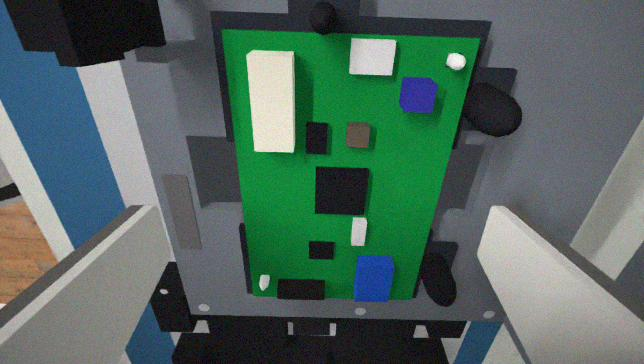

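{"fn": "move", "kwargs": {
  "base": {"x_m_s":0.03,"for_s":0.24},
  "joints": {"torso_squat_rad":0.36},
  "cameras": ["left_wrist_camera"]
}}

Scene clock: 506.73 s.
Joint torques (N m): left_arm=[-20.42 5.75 0.67 -7.74 0.33 -0.28 0.21] | right_arm=[1.4 -2.52 -1.78 -7.21 0.33 0.31 -0.24]
Motor temperatures (°C): left_arm=[30 31 29 33 37 34 40] | right_arm=[34 33 28 33 45 35 35]
Wrist force (N): left_arm=[-2.0 0.5 -9.5] | right_arm=[4.1 11.9 -13.0]
Wrist torque (N m): left_arm=[-0.10 -0.48 -0.21] | right_arm=[-0.13 0.99 0.52]
Wrist force, peak (N): left_arm=[-2.1 0.3 -10.1] | right_arm=[3.8 11.9 -13.5]
move: done
base_odometry: x=-2.102 y=+0.040 heading=-2.483
base_status: done (sent for 0.23 of 0.23 s)
joint_positions: torso_squat_rad=+0.360 torso_shift_rad=+0.000 torso_pitch_rad=+0.300 torso_yaw_rad=+0.000 left_shoulder_pitch_rad=-1.209 left_shoulder_roll_rad=+0.070 left_shoulder_yaw_rad=+0.251 left_elbow_rad=-1.043 left_forearm_roll_rad=+0.000 left_wrist_pitch_rad=+1.884 left_hand_roll_rad=+0.172 left_gripper_m=+0.100 right_shoulder_pitch_rad=+0.300 right_shoulder_roll_rad=-0.120 right_shoulder_yaw_rad=+0.000 right_elbow_rad=-2.200 right_forearm_roll_rad=+0.000 right_wrist_pitch_rad=+1.880 right_hand_roll_rad=+0.000 right_gripper_m=+0.099 head_pan_rad=+0.000 head_tilt_rad=+0.700
joint_status: all done
wheel_motors_off: 0
motor_effort: left_wheel=+0(22) right_wheel=+2(24)
contact_limits: left_gripper_m 400 mA
chest: x=-0.1366 y=-0.0007 z=+1.2312 quat_wxyz=(+0.989, +0.000, +0.149, +0.000) (m; base frame)
left_hand: x=+0.3609 y=+0.1309 z=+0.9694 quat_wxyz=(+1.000, -0.018, +0.000, +0.007) (m; base frame)
right_hand: x=-0.0452 y=-0.2923 z=+0.8230 quat_wxyz=(+0.988, -0.069, +0.133, -0.022) (m; base frame)
pictures: left_wrist_camera
camera_calibration:
left_wrist_camera: T_world_to_cam=[[0.99953, 0.0280707, -0.0122958, -0.353819], [0.0303701, -0.853652, 0.519958, -0.368951], [0.00409922, -0.520087, -0.854103, 0.963587], [0, 0, 0, 1]] pos_world=[0.360908, 0.196126, 1.01049]

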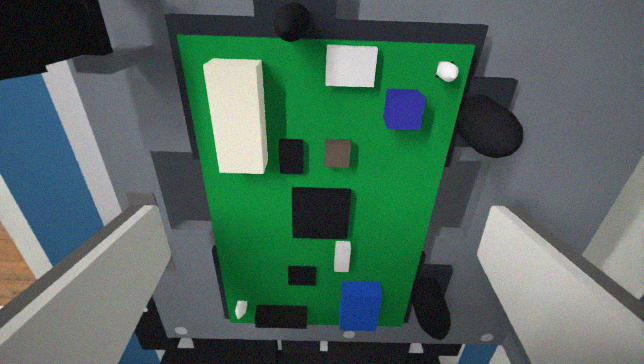

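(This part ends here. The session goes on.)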